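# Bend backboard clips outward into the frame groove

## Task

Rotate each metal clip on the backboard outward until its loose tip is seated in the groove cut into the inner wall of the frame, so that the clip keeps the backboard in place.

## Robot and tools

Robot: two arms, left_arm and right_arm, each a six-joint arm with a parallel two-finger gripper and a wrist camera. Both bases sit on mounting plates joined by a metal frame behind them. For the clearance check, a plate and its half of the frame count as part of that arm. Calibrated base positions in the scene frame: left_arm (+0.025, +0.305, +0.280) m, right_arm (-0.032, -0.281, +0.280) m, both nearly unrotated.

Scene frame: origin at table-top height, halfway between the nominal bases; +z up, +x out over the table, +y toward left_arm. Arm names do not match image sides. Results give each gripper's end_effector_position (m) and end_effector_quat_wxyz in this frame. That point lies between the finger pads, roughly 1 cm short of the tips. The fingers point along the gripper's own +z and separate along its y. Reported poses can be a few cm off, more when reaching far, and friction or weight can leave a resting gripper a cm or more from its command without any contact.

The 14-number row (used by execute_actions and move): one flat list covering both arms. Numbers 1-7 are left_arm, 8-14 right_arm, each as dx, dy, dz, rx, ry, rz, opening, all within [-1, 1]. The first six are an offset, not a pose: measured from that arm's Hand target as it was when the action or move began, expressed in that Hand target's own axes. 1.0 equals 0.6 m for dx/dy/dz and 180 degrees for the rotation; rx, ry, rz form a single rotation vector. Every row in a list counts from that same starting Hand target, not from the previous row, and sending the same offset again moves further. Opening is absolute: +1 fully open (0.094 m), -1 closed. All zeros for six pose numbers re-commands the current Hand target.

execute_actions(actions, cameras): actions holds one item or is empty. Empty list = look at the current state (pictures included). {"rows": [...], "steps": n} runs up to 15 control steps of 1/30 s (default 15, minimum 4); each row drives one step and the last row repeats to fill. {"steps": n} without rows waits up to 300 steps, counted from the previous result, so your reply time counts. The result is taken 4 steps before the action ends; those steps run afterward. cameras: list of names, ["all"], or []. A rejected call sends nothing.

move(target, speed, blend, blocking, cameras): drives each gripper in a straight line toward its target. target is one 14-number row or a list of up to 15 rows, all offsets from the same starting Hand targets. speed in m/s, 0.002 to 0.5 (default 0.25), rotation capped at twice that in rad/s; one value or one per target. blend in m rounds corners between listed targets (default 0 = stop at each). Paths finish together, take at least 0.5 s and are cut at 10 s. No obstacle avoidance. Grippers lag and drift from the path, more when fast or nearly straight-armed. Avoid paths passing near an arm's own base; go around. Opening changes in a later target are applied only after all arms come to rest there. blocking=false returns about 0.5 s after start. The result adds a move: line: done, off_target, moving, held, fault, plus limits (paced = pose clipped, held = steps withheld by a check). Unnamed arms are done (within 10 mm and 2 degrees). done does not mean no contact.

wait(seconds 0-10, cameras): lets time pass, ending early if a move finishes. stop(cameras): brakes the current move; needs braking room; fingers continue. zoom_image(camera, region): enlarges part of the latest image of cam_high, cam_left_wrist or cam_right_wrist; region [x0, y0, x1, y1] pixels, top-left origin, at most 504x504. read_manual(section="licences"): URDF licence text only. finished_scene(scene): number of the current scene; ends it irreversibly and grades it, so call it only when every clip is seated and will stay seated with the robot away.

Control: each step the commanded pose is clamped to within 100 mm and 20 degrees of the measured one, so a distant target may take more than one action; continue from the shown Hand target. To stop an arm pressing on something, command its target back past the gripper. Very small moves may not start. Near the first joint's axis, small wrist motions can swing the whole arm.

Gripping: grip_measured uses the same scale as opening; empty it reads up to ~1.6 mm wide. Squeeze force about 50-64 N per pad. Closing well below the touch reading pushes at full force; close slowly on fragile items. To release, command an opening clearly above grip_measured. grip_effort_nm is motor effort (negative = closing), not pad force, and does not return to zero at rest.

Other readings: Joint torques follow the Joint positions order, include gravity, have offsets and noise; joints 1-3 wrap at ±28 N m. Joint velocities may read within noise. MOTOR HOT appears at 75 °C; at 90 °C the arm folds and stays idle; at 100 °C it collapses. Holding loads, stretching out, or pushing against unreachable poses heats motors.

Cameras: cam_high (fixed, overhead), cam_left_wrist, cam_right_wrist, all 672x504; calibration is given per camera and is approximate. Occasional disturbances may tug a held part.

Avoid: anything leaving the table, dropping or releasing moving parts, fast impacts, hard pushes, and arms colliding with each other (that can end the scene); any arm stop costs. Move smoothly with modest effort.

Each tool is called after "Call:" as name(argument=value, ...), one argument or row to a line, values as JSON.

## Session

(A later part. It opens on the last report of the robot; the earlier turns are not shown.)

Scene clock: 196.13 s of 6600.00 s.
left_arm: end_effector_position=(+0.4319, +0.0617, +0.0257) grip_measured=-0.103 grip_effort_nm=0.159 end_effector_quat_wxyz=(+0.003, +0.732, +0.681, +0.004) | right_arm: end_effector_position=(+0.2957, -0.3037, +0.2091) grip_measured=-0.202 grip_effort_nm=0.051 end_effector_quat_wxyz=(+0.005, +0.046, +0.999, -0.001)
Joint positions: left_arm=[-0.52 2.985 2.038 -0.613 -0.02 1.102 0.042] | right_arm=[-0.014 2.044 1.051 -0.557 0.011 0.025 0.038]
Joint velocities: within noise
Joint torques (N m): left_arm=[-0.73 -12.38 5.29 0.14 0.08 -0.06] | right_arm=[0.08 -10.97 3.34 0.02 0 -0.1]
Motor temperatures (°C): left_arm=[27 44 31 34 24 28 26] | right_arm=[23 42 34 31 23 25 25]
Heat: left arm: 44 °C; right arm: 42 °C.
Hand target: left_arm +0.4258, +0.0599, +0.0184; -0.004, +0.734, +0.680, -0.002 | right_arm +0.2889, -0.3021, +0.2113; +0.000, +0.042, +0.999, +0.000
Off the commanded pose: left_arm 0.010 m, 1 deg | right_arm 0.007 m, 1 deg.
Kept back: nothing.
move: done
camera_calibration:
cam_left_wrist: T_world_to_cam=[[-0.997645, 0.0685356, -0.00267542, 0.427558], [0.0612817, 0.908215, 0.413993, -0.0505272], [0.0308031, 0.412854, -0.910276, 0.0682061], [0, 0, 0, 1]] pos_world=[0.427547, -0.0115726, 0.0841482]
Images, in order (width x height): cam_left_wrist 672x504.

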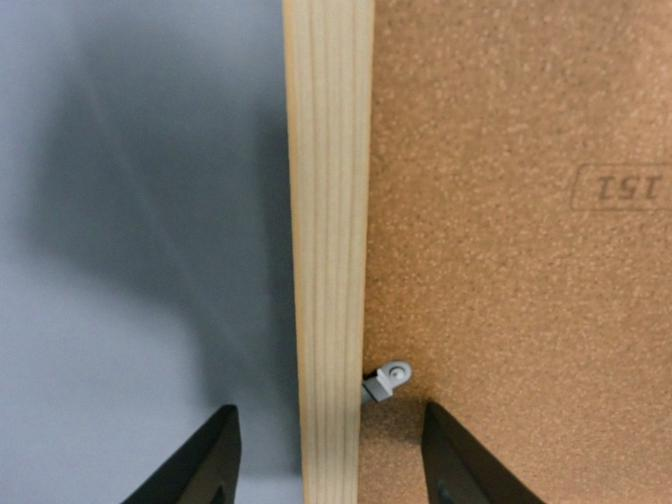

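Call:
move(
  target=[-0.003,0,0,0,0,0,-0.1,0,0,0,0,0,0,-0.2],
  speed=0.05,
  cameras=["cam_left_wrist"],
)

Scene clock: 197.07 s of 6600.00 s.
left_arm: end_effector_position=(+0.4309, +0.0601, +0.0257) grip_measured=-0.103 grip_effort_nm=0.159 end_effector_quat_wxyz=(+0.003, +0.733, +0.680, +0.004) | right_arm: end_effector_position=(+0.2957, -0.3037, +0.2091) grip_measured=-0.202 grip_effort_nm=0.056 end_effector_quat_wxyz=(+0.005, +0.046, +0.999, -0.001)
Joint positions: left_arm=[-0.524 2.985 2.038 -0.613 -0.02 1.102 0.042] | right_arm=[-0.014 2.044 1.051 -0.557 0.011 0.025 0.038]
Joint velocities: within noise
Joint torques (N m): left_arm=[-0.66 -12.12 5.81 0.11 0.08 -0.09] | right_arm=[0.21 -10.82 3.55 0.05 0.02 -0.05]
Motor temperatures (°C): left_arm=[27 44 31 33 24 28 26] | right_arm=[23 42 34 31 23 25 25]
Heat: left arm: 44 °C; right arm: 42 °C.
Hand target: left_arm +0.4257, +0.0581, +0.0184; -0.004, +0.734, +0.680, -0.002 | right_arm +0.2889, -0.3021, +0.2113; +0.000, +0.042, +0.999, +0.000
Off the commanded pose: left_arm 0.009 m, 1 deg | right_arm 0.007 m, 1 deg.
Kept back: nothing.
move: done
camera_calibration:
cam_left_wrist: T_world_to_cam=[[-0.997376, 0.0723404, -0.0027159, 0.426403], [0.0647299, 0.907989, 0.413963, -0.0505346], [0.0324122, 0.412701, -0.91029, 0.0682172], [0, 0, 0, 1]] pos_world=[0.426345, -0.0131146, 0.0841749]
Images, in order (width x height): cam_left_wrist 672x504.

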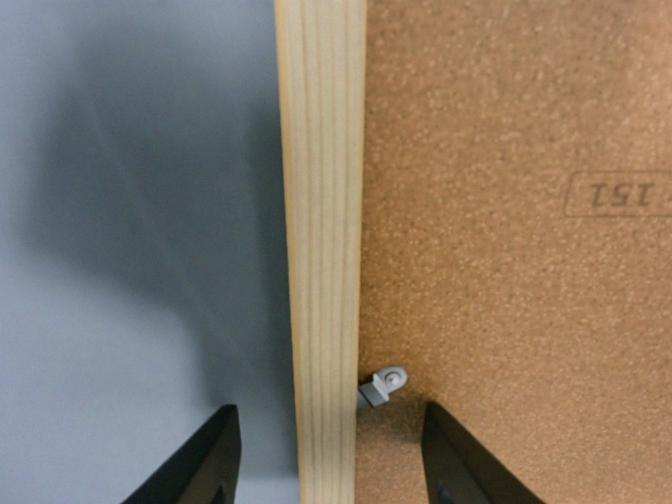

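Call:
move(
  target=[-0.0015,0,0,0,0,0,-0.1,0,0,0,0,0,0,-0.2],
  speed=0.05,
  cameras=[],
)

Call:
move(
  target=[0,0,0,0,0,0,-0.7,0,0,0,0,0,0,-0.2],
  speed=0.05,
  cameras=["cam_left_wrist"],
)

Call:
zoom_image(
  camera="cam_left_wrist",
  region=[230, 300, 480, 500],
)

Scene clock: 198.00 s of 6600.00 s.
left_arm: end_effector_position=(+0.4307, +0.0603, +0.0254) grip_measured=-0.103 grip_effort_nm=0.159 end_effector_quat_wxyz=(+0.003, +0.733, +0.680, +0.004) | right_arm: end_effector_position=(+0.2957, -0.3037, +0.2091) grip_measured=-0.202 grip_effort_nm=0.051 end_effector_quat_wxyz=(+0.005, +0.046, +0.999, -0.001)
Joint positions: left_arm=[-0.524 2.986 2.038 -0.613 -0.02 1.102 0.042] | right_arm=[-0.014 2.044 1.051 -0.557 0.011 0.025 0.038]
Joint velocities: within noise
Joint torques (N m): left_arm=[-0.83 -12.07 6.04 0.1 0.08 -0.11] | right_arm=[0.24 -10.84 3.4 0.03 -0.01 -0.13]
Motor temperatures (°C): left_arm=[27 44 31 33 24 28 26] | right_arm=[23 42 34 31 23 25 25]
Heat: left arm: 44 °C; right arm: 42 °C.
Hand target: left_arm +0.4256, +0.0572, +0.0184; -0.004, +0.734, +0.680, -0.002 | right_arm +0.2889, -0.3021, +0.2113; +0.000, +0.042, +0.999, +0.000
Off the commanded pose: left_arm 0.009 m, 1 deg | right_arm 0.007 m, 1 deg.
Kept back: nothing.
move: done
No camera images: "cameras" was empty.

Scene clock: 198.70 s of 6600.00 s.
left_arm: end_effector_position=(+0.4309, +0.0602, +0.0256) grip_measured=-0.697 grip_effort_nm=-0.125 end_effector_quat_wxyz=(+0.002, +0.733, +0.680, +0.005) | right_arm: end_effector_position=(+0.2957, -0.3037, +0.2091) grip_measured=-0.202 grip_effort_nm=0.056 end_effector_quat_wxyz=(+0.005, +0.046, +0.999, -0.001)
Joint positions: left_arm=[-0.524 2.986 2.039 -0.614 -0.021 1.102 0.014] | right_arm=[-0.014 2.044 1.051 -0.557 0.011 0.025 0.038]
Joint velocities: within noise
Joint torques (N m): left_arm=[-0.8 -12.1 5.98 0.11 0.09 -0.1] | right_arm=[0.34 -10.82 3.32 0.02 -0.02 -0.09]
Motor temperatures (°C): left_arm=[27 44 31 33 24 28 26] | right_arm=[23 42 34 31 23 25 25]
Heat: left arm: 44 °C; right arm: 42 °C.
Hand target: left_arm +0.4257, +0.0571, +0.0184; -0.003, +0.734, +0.680, -0.002 | right_arm +0.2889, -0.3021, +0.2113; +0.000, +0.042, +0.999, +0.000
Off the commanded pose: left_arm 0.009 m, 1 deg | right_arm 0.007 m, 1 deg.
Kept back: nothing.
move: done
camera_calibration:
cam_left_wrist: T_world_to_cam=[[-0.997376, 0.0723457, -0.00256175, 0.426324], [0.0647543, 0.907423, 0.4152, -0.0505478], [0.0323625, 0.413944, -0.909727, 0.0680116], [0, 0, 0, 1]] pos_world=[0.426278, -0.0131275, 0.0839516]
Images, in order (width x height): cam_left_wrist 672x504.

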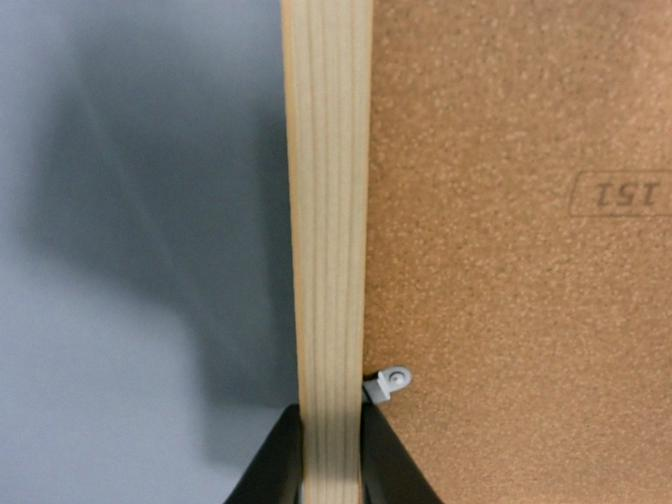

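Scaled by 2.016 from the camera's 672x504 image, which has a finer 960x720 frame.

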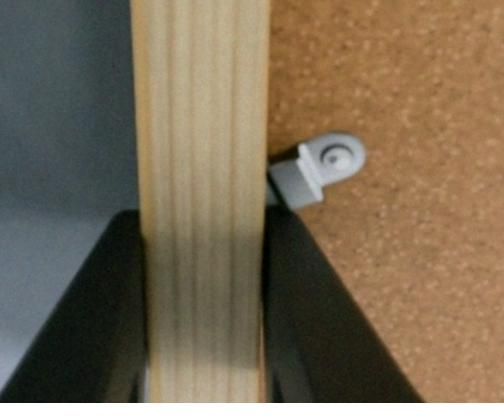

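Call:
move(
  target=[-0.003,0,0,0,0,0,-0.4,0,0,0,0,0,0,-0.2],
  speed=0.05,
  cameras=[],
)

Scene clock: 199.63 s of 6600.00 s.
left_arm: end_effector_position=(+0.4306, +0.0584, +0.0254) grip_measured=-0.403 grip_effort_nm=0.159 end_effector_quat_wxyz=(+0.002, +0.734, +0.680, +0.005) | right_arm: end_effector_position=(+0.2957, -0.3037, +0.2091) grip_measured=-0.202 grip_effort_nm=0.051 end_effector_quat_wxyz=(+0.005, +0.046, +0.999, -0.001)
Joint positions: left_arm=[-0.528 2.989 2.047 -0.618 -0.021 1.099 0.028] | right_arm=[-0.014 2.044 1.051 -0.557 0.011 0.025 0.038]
Joint velocities: within noise
Joint torques (N m): left_arm=[-0.79 -12.1 6.02 0.11 0.09 -0.11] | right_arm=[0.16 -10.69 3.29 0.01 0.03 -0.07]
Motor temperatures (°C): left_arm=[27 44 31 33 24 28 26] | right_arm=[23 42 34 31 23 25 25]
Heat: left arm: 44 °C; right arm: 42 °C.
Hand target: left_arm +0.4254, +0.0554, +0.0184; -0.004, +0.734, +0.680, -0.002 | right_arm +0.2889, -0.3021, +0.2113; +0.000, +0.042, +0.999, +0.000
Off the commanded pose: left_arm 0.009 m, 1 deg | right_arm 0.007 m, 1 deg.
Kept back: nothing.
move: done
No camera images: "cameras" was empty.

Call:
move(
  target=[0,0,0,0,0,0,-0.6,0,0,0,0,0,0,-0.2],
  speed=0.05,
  cameras=["cam_left_wrist"],
)

Call:
zoom_image(
  camera="cam_left_wrist",
  region=[230, 300, 480, 500],
)

Call:
move(
  target=[0,0,0,0,0,0,-0.72,0,0,0,0,0,0,-0.2],
  speed=0.05,
  cameras=["cam_left_wrist"],
)

Call:
zoom_image(
  camera="cam_left_wrist",
  region=[230, 300, 480, 500],
)

Scene clock: 200.63 s of 6600.00 s.
left_arm: end_effector_position=(+0.4293, +0.0581, +0.0255) grip_measured=-0.597 grip_effort_nm=-0.115 end_effector_quat_wxyz=(+0.001, +0.734, +0.679, +0.003) | right_arm: end_effector_position=(+0.2957, -0.3037, +0.2091) grip_measured=-0.202 grip_effort_nm=0.046 end_effector_quat_wxyz=(+0.005, +0.046, +0.999, -0.001)
Joint positions: left_arm=[-0.529 2.989 2.047 -0.622 -0.019 1.099 0.019] | right_arm=[-0.014 2.044 1.051 -0.557 0.011 0.025 0.038]
Joint velocities: within noise
Joint torques (N m): left_arm=[-0.66 -12.1 6.01 0.13 0.08 -0.1] | right_arm=[0.35 -10.85 3.3 0.04 -0.01 -0.05]
Motor temperatures (°C): left_arm=[27 44 31 33 24 28 26] | right_arm=[23 42 34 31 23 25 25]
Heat: left arm: 44 °C; right arm: 42 °C.
Hand target: left_arm +0.4254, +0.0554, +0.0184; -0.004, +0.734, +0.679, -0.002 | right_arm +0.2889, -0.3021, +0.2113; +0.000, +0.042, +0.999, +0.000
Off the commanded pose: left_arm 0.008 m, 1 deg | right_arm 0.007 m, 1 deg.
Kept back: nothing.
move: done
camera_calibration:
cam_left_wrist: T_world_to_cam=[[-0.997205, 0.0746922, 0.00180553, 0.424571], [0.0686829, 0.906929, 0.415648, -0.0501409], [0.0294081, 0.41461, -0.909524, 0.0700344], [0, 0, 0, 1]] pos_world=[0.424769, -0.0152749, 0.0837723]
Images, in order (width x height): cam_left_wrist 672x504.

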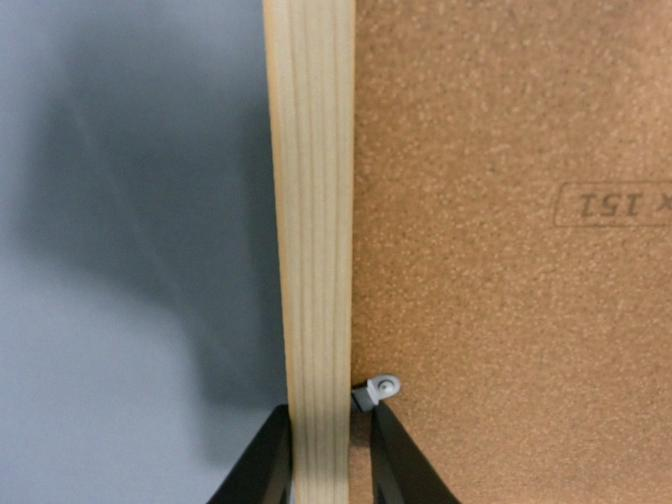

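Scaled by 2.016 from the camera's 672x504 image, which has a finer 960x720 frame.

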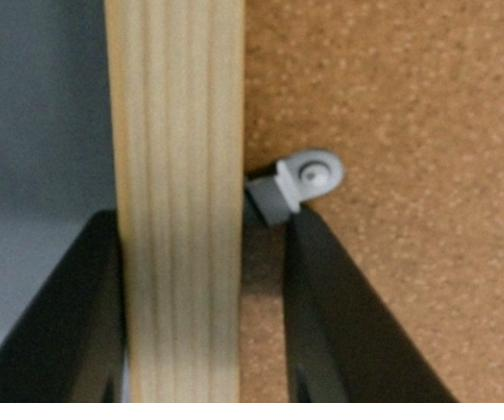

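Scene clock: 201.33 s of 6600.00 s.
left_arm: end_effector_position=(+0.4302, +0.0579, +0.0257) grip_measured=-0.716 grip_effort_nm=-0.183 end_effector_quat_wxyz=(+0.002, +0.734, +0.680, +0.005) | right_arm: end_effector_position=(+0.2957, -0.3037, +0.2091) grip_measured=-0.202 grip_effort_nm=0.056 end_effector_quat_wxyz=(+0.005, +0.046, +0.999, -0.001)
Joint positions: left_arm=[-0.529 2.989 2.048 -0.621 -0.021 1.098 0.013] | right_arm=[-0.014 2.044 1.051 -0.557 0.011 0.025 0.038]
Joint velocities: within noise
Joint torques (N m): left_arm=[-0.66 -12.12 5.93 0.12 0.1 -0.09] | right_arm=[0.35 -10.77 3.22 0.06 0.02 -0.07]
Motor temperatures (°C): left_arm=[27 44 31 33 24 28 26] | right_arm=[23 42 34 31 23 25 25]
Heat: left arm: 44 °C; right arm: 42 °C.
Hand target: left_arm +0.4255, +0.0553, +0.0184; -0.004, +0.734, +0.680, -0.002 | right_arm +0.2889, -0.3021, +0.2113; +0.000, +0.042, +0.999, +0.000
Off the commanded pose: left_arm 0.009 m, 1 deg | right_arm 0.007 m, 1 deg.
Kept back: nothing.
move: done
camera_calibration:
cam_left_wrist: T_world_to_cam=[[-0.997322, 0.0731264, -0.00144784, 0.425709], [0.0658955, 0.906943, 0.416069, -0.0489712], [0.0317387, 0.414859, -0.909332, 0.0692531], [0, 0, 0, 1]] pos_world=[0.425598, -0.0154468, 0.0839658]
Images, in order (width x height): cam_left_wrist 672x504.

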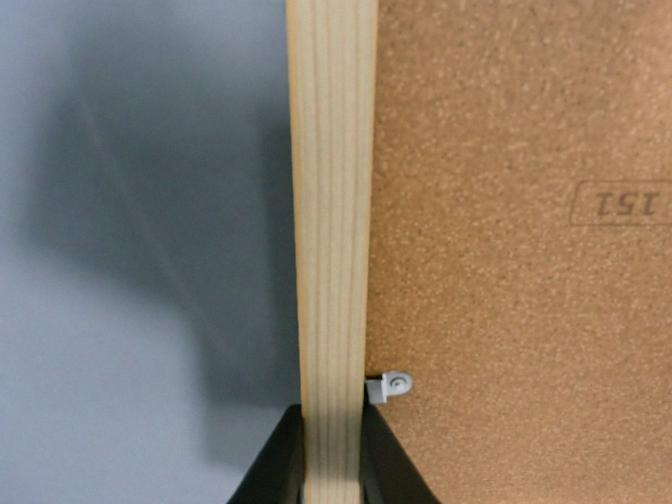

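Scaled by 2.016 from the camera's 672x504 image, which has a finer 960x720 frame.

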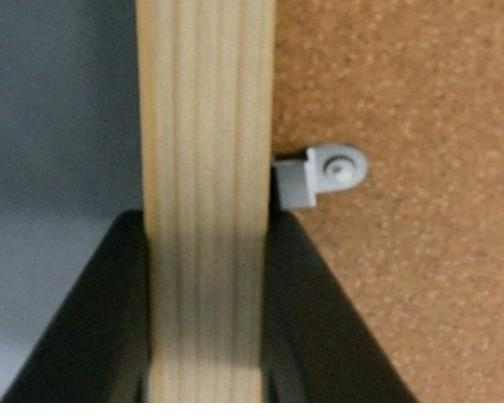

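Call:
move(
  target=[
    [0,0,0,0,0,0,0.1,0,0,0,0,0,0,-0.2],
    [0,0,-0.12,0,0,0,0.1,0,0,0,0,0,0,-0.2],
    [-0.09,-0.17,-0.30,0,0,0,0.1,0,0,0,0,0,0,-0.2],
  ],
  speed=[0.1,0.15,0.3],
  cameras=["cam_left_wrist"],
)

Call:
zoom_image(
  camera="cam_left_wrist",
  region=[100, 0, 600, 460],
)

Scene clock: 204.00 s of 6600.00 s.
left_arm: end_effector_position=(+0.3248, +0.0044, +0.1961) grip_measured=+0.097 grip_effort_nm=0.159 end_effector_quat_wxyz=(+0.003, +0.737, +0.675, +0.000) | right_arm: end_effector_position=(+0.2957, -0.3037, +0.2091) grip_measured=-0.202 grip_effort_nm=0.056 end_effector_quat_wxyz=(+0.005, +0.046, +0.999, -0.001)
Joint positions: left_arm=[-0.771 2.38 1.571 -0.756 -0.014 0.868 0.052] | right_arm=[-0.014 2.044 1.051 -0.557 0.011 0.025 0.038]
Joint velocities: within noise
Joint torques (N m): left_arm=[0.02 -13.59 3.74 0.08 0.04 -0.11] | right_arm=[0.42 -10.85 3.29 0.05 0.03 -0.07]
Motor temperatures (°C): left_arm=[27 44 31 33 24 28 26] | right_arm=[23 42 34 31 23 25 25]
Heat: left arm: 44 °C; right arm: 42 °C.
Hand target: left_arm +0.3211, +0.0089, +0.1992; -0.004, +0.734, +0.680, -0.002 | right_arm +0.2889, -0.3021, +0.2113; +0.000, +0.042, +0.999, +0.000
Off the commanded pose: left_arm 0.007 m, 1 deg | right_arm 0.007 m, 1 deg.
Kept back: nothing.
move: done
camera_calibration:
cam_left_wrist: T_world_to_cam=[[-0.996412, 0.0846031, 0.00247987, 0.323702], [0.0782215, 0.909271, 0.408788, -0.066966], [0.0323299, 0.407515, -0.912626, 0.250255], [0, 0, 0, 1]] pos_world=[0.319688, -0.0684786, 0.254961]
Images, in order (width x height): cam_left_wrist 672x504.

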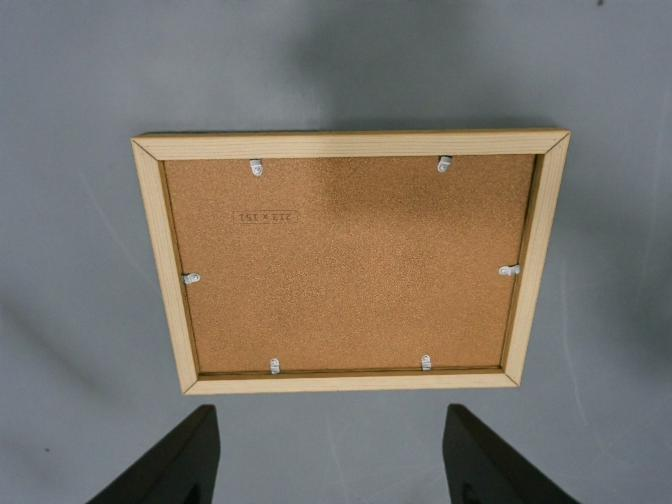

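Scaled by 1.008 from the camera's 672x504 image, which has a finer 960x720 frame.

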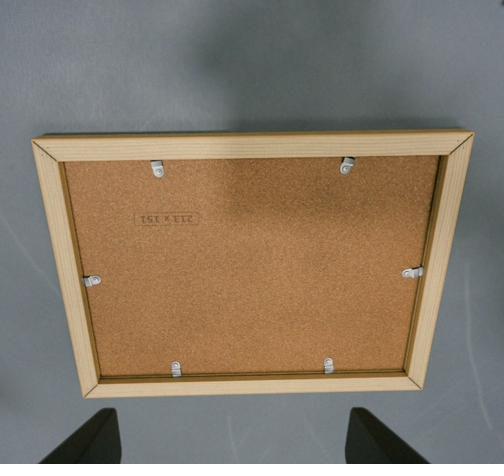

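Call:
zoom_image(
  camera="cam_left_wrist",
  region=[470, 240, 550, 300],
)

Call:
zoom_image(
  camera="cam_left_wrist",
  region=[240, 340, 320, 400],
)

Call:
zoom_image(
  camera="cam_left_wrist",
  region=[390, 340, 470, 400],
)

Call:
zoom_image(
  camera="cam_left_wrist",
  region=[410, 130, 490, 190],
)

Call:
zoom_image(
  camera="cam_left_wrist",
  region=[220, 130, 300, 190],
)

Call:
zoom_image(
  camera="cam_left_wrist",
  region=[150, 250, 230, 310],
)

Scaled by 6.300 from the camera's 672x504 image, which has a finer 960x720 frame.

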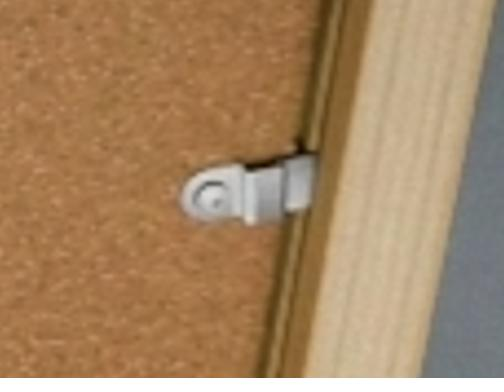

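Scaled by 6.300 from the camera's 672x504 image, which has a finer 960x720 frame.

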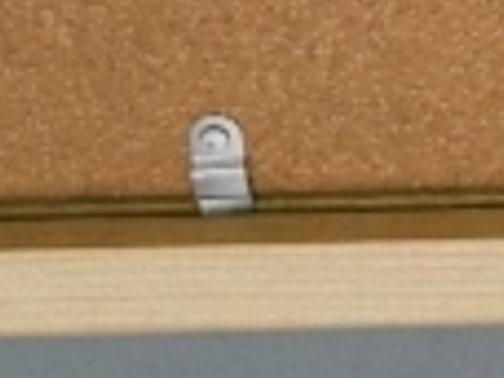

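Scaled by 6.300 from the camera's 672x504 image, which has a finer 960x720 frame.

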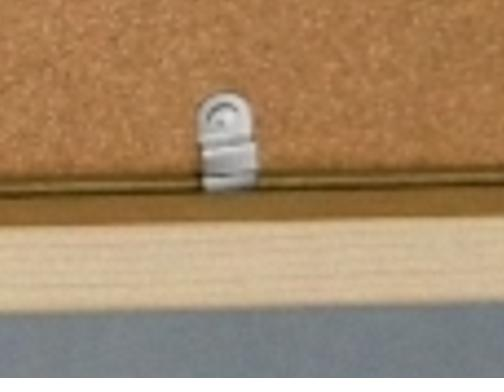

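Scaled by 6.300 from the camera's 672x504 image, which has a finer 960x720 frame.

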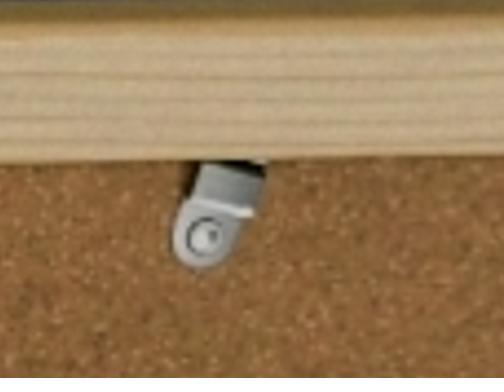

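Scaled by 6.300 from the camera's 672x504 image, which has a finer 960x720 frame.

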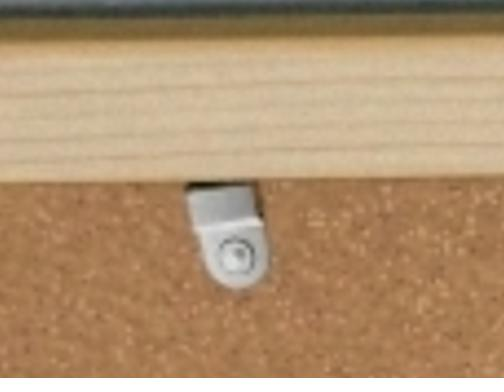

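Scaled by 6.300 from the camera's 672x504 image, which has a finer 960x720 frame.

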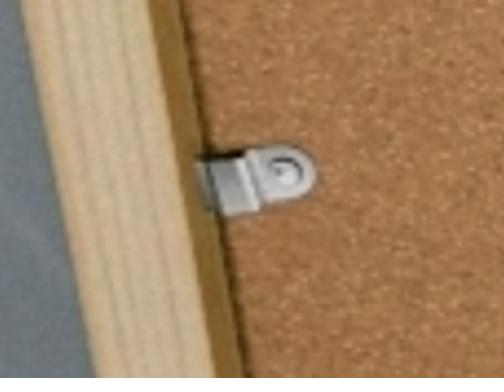

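Call:
finished_scene(
  scene=1,
)

The scene is finished: the task was done.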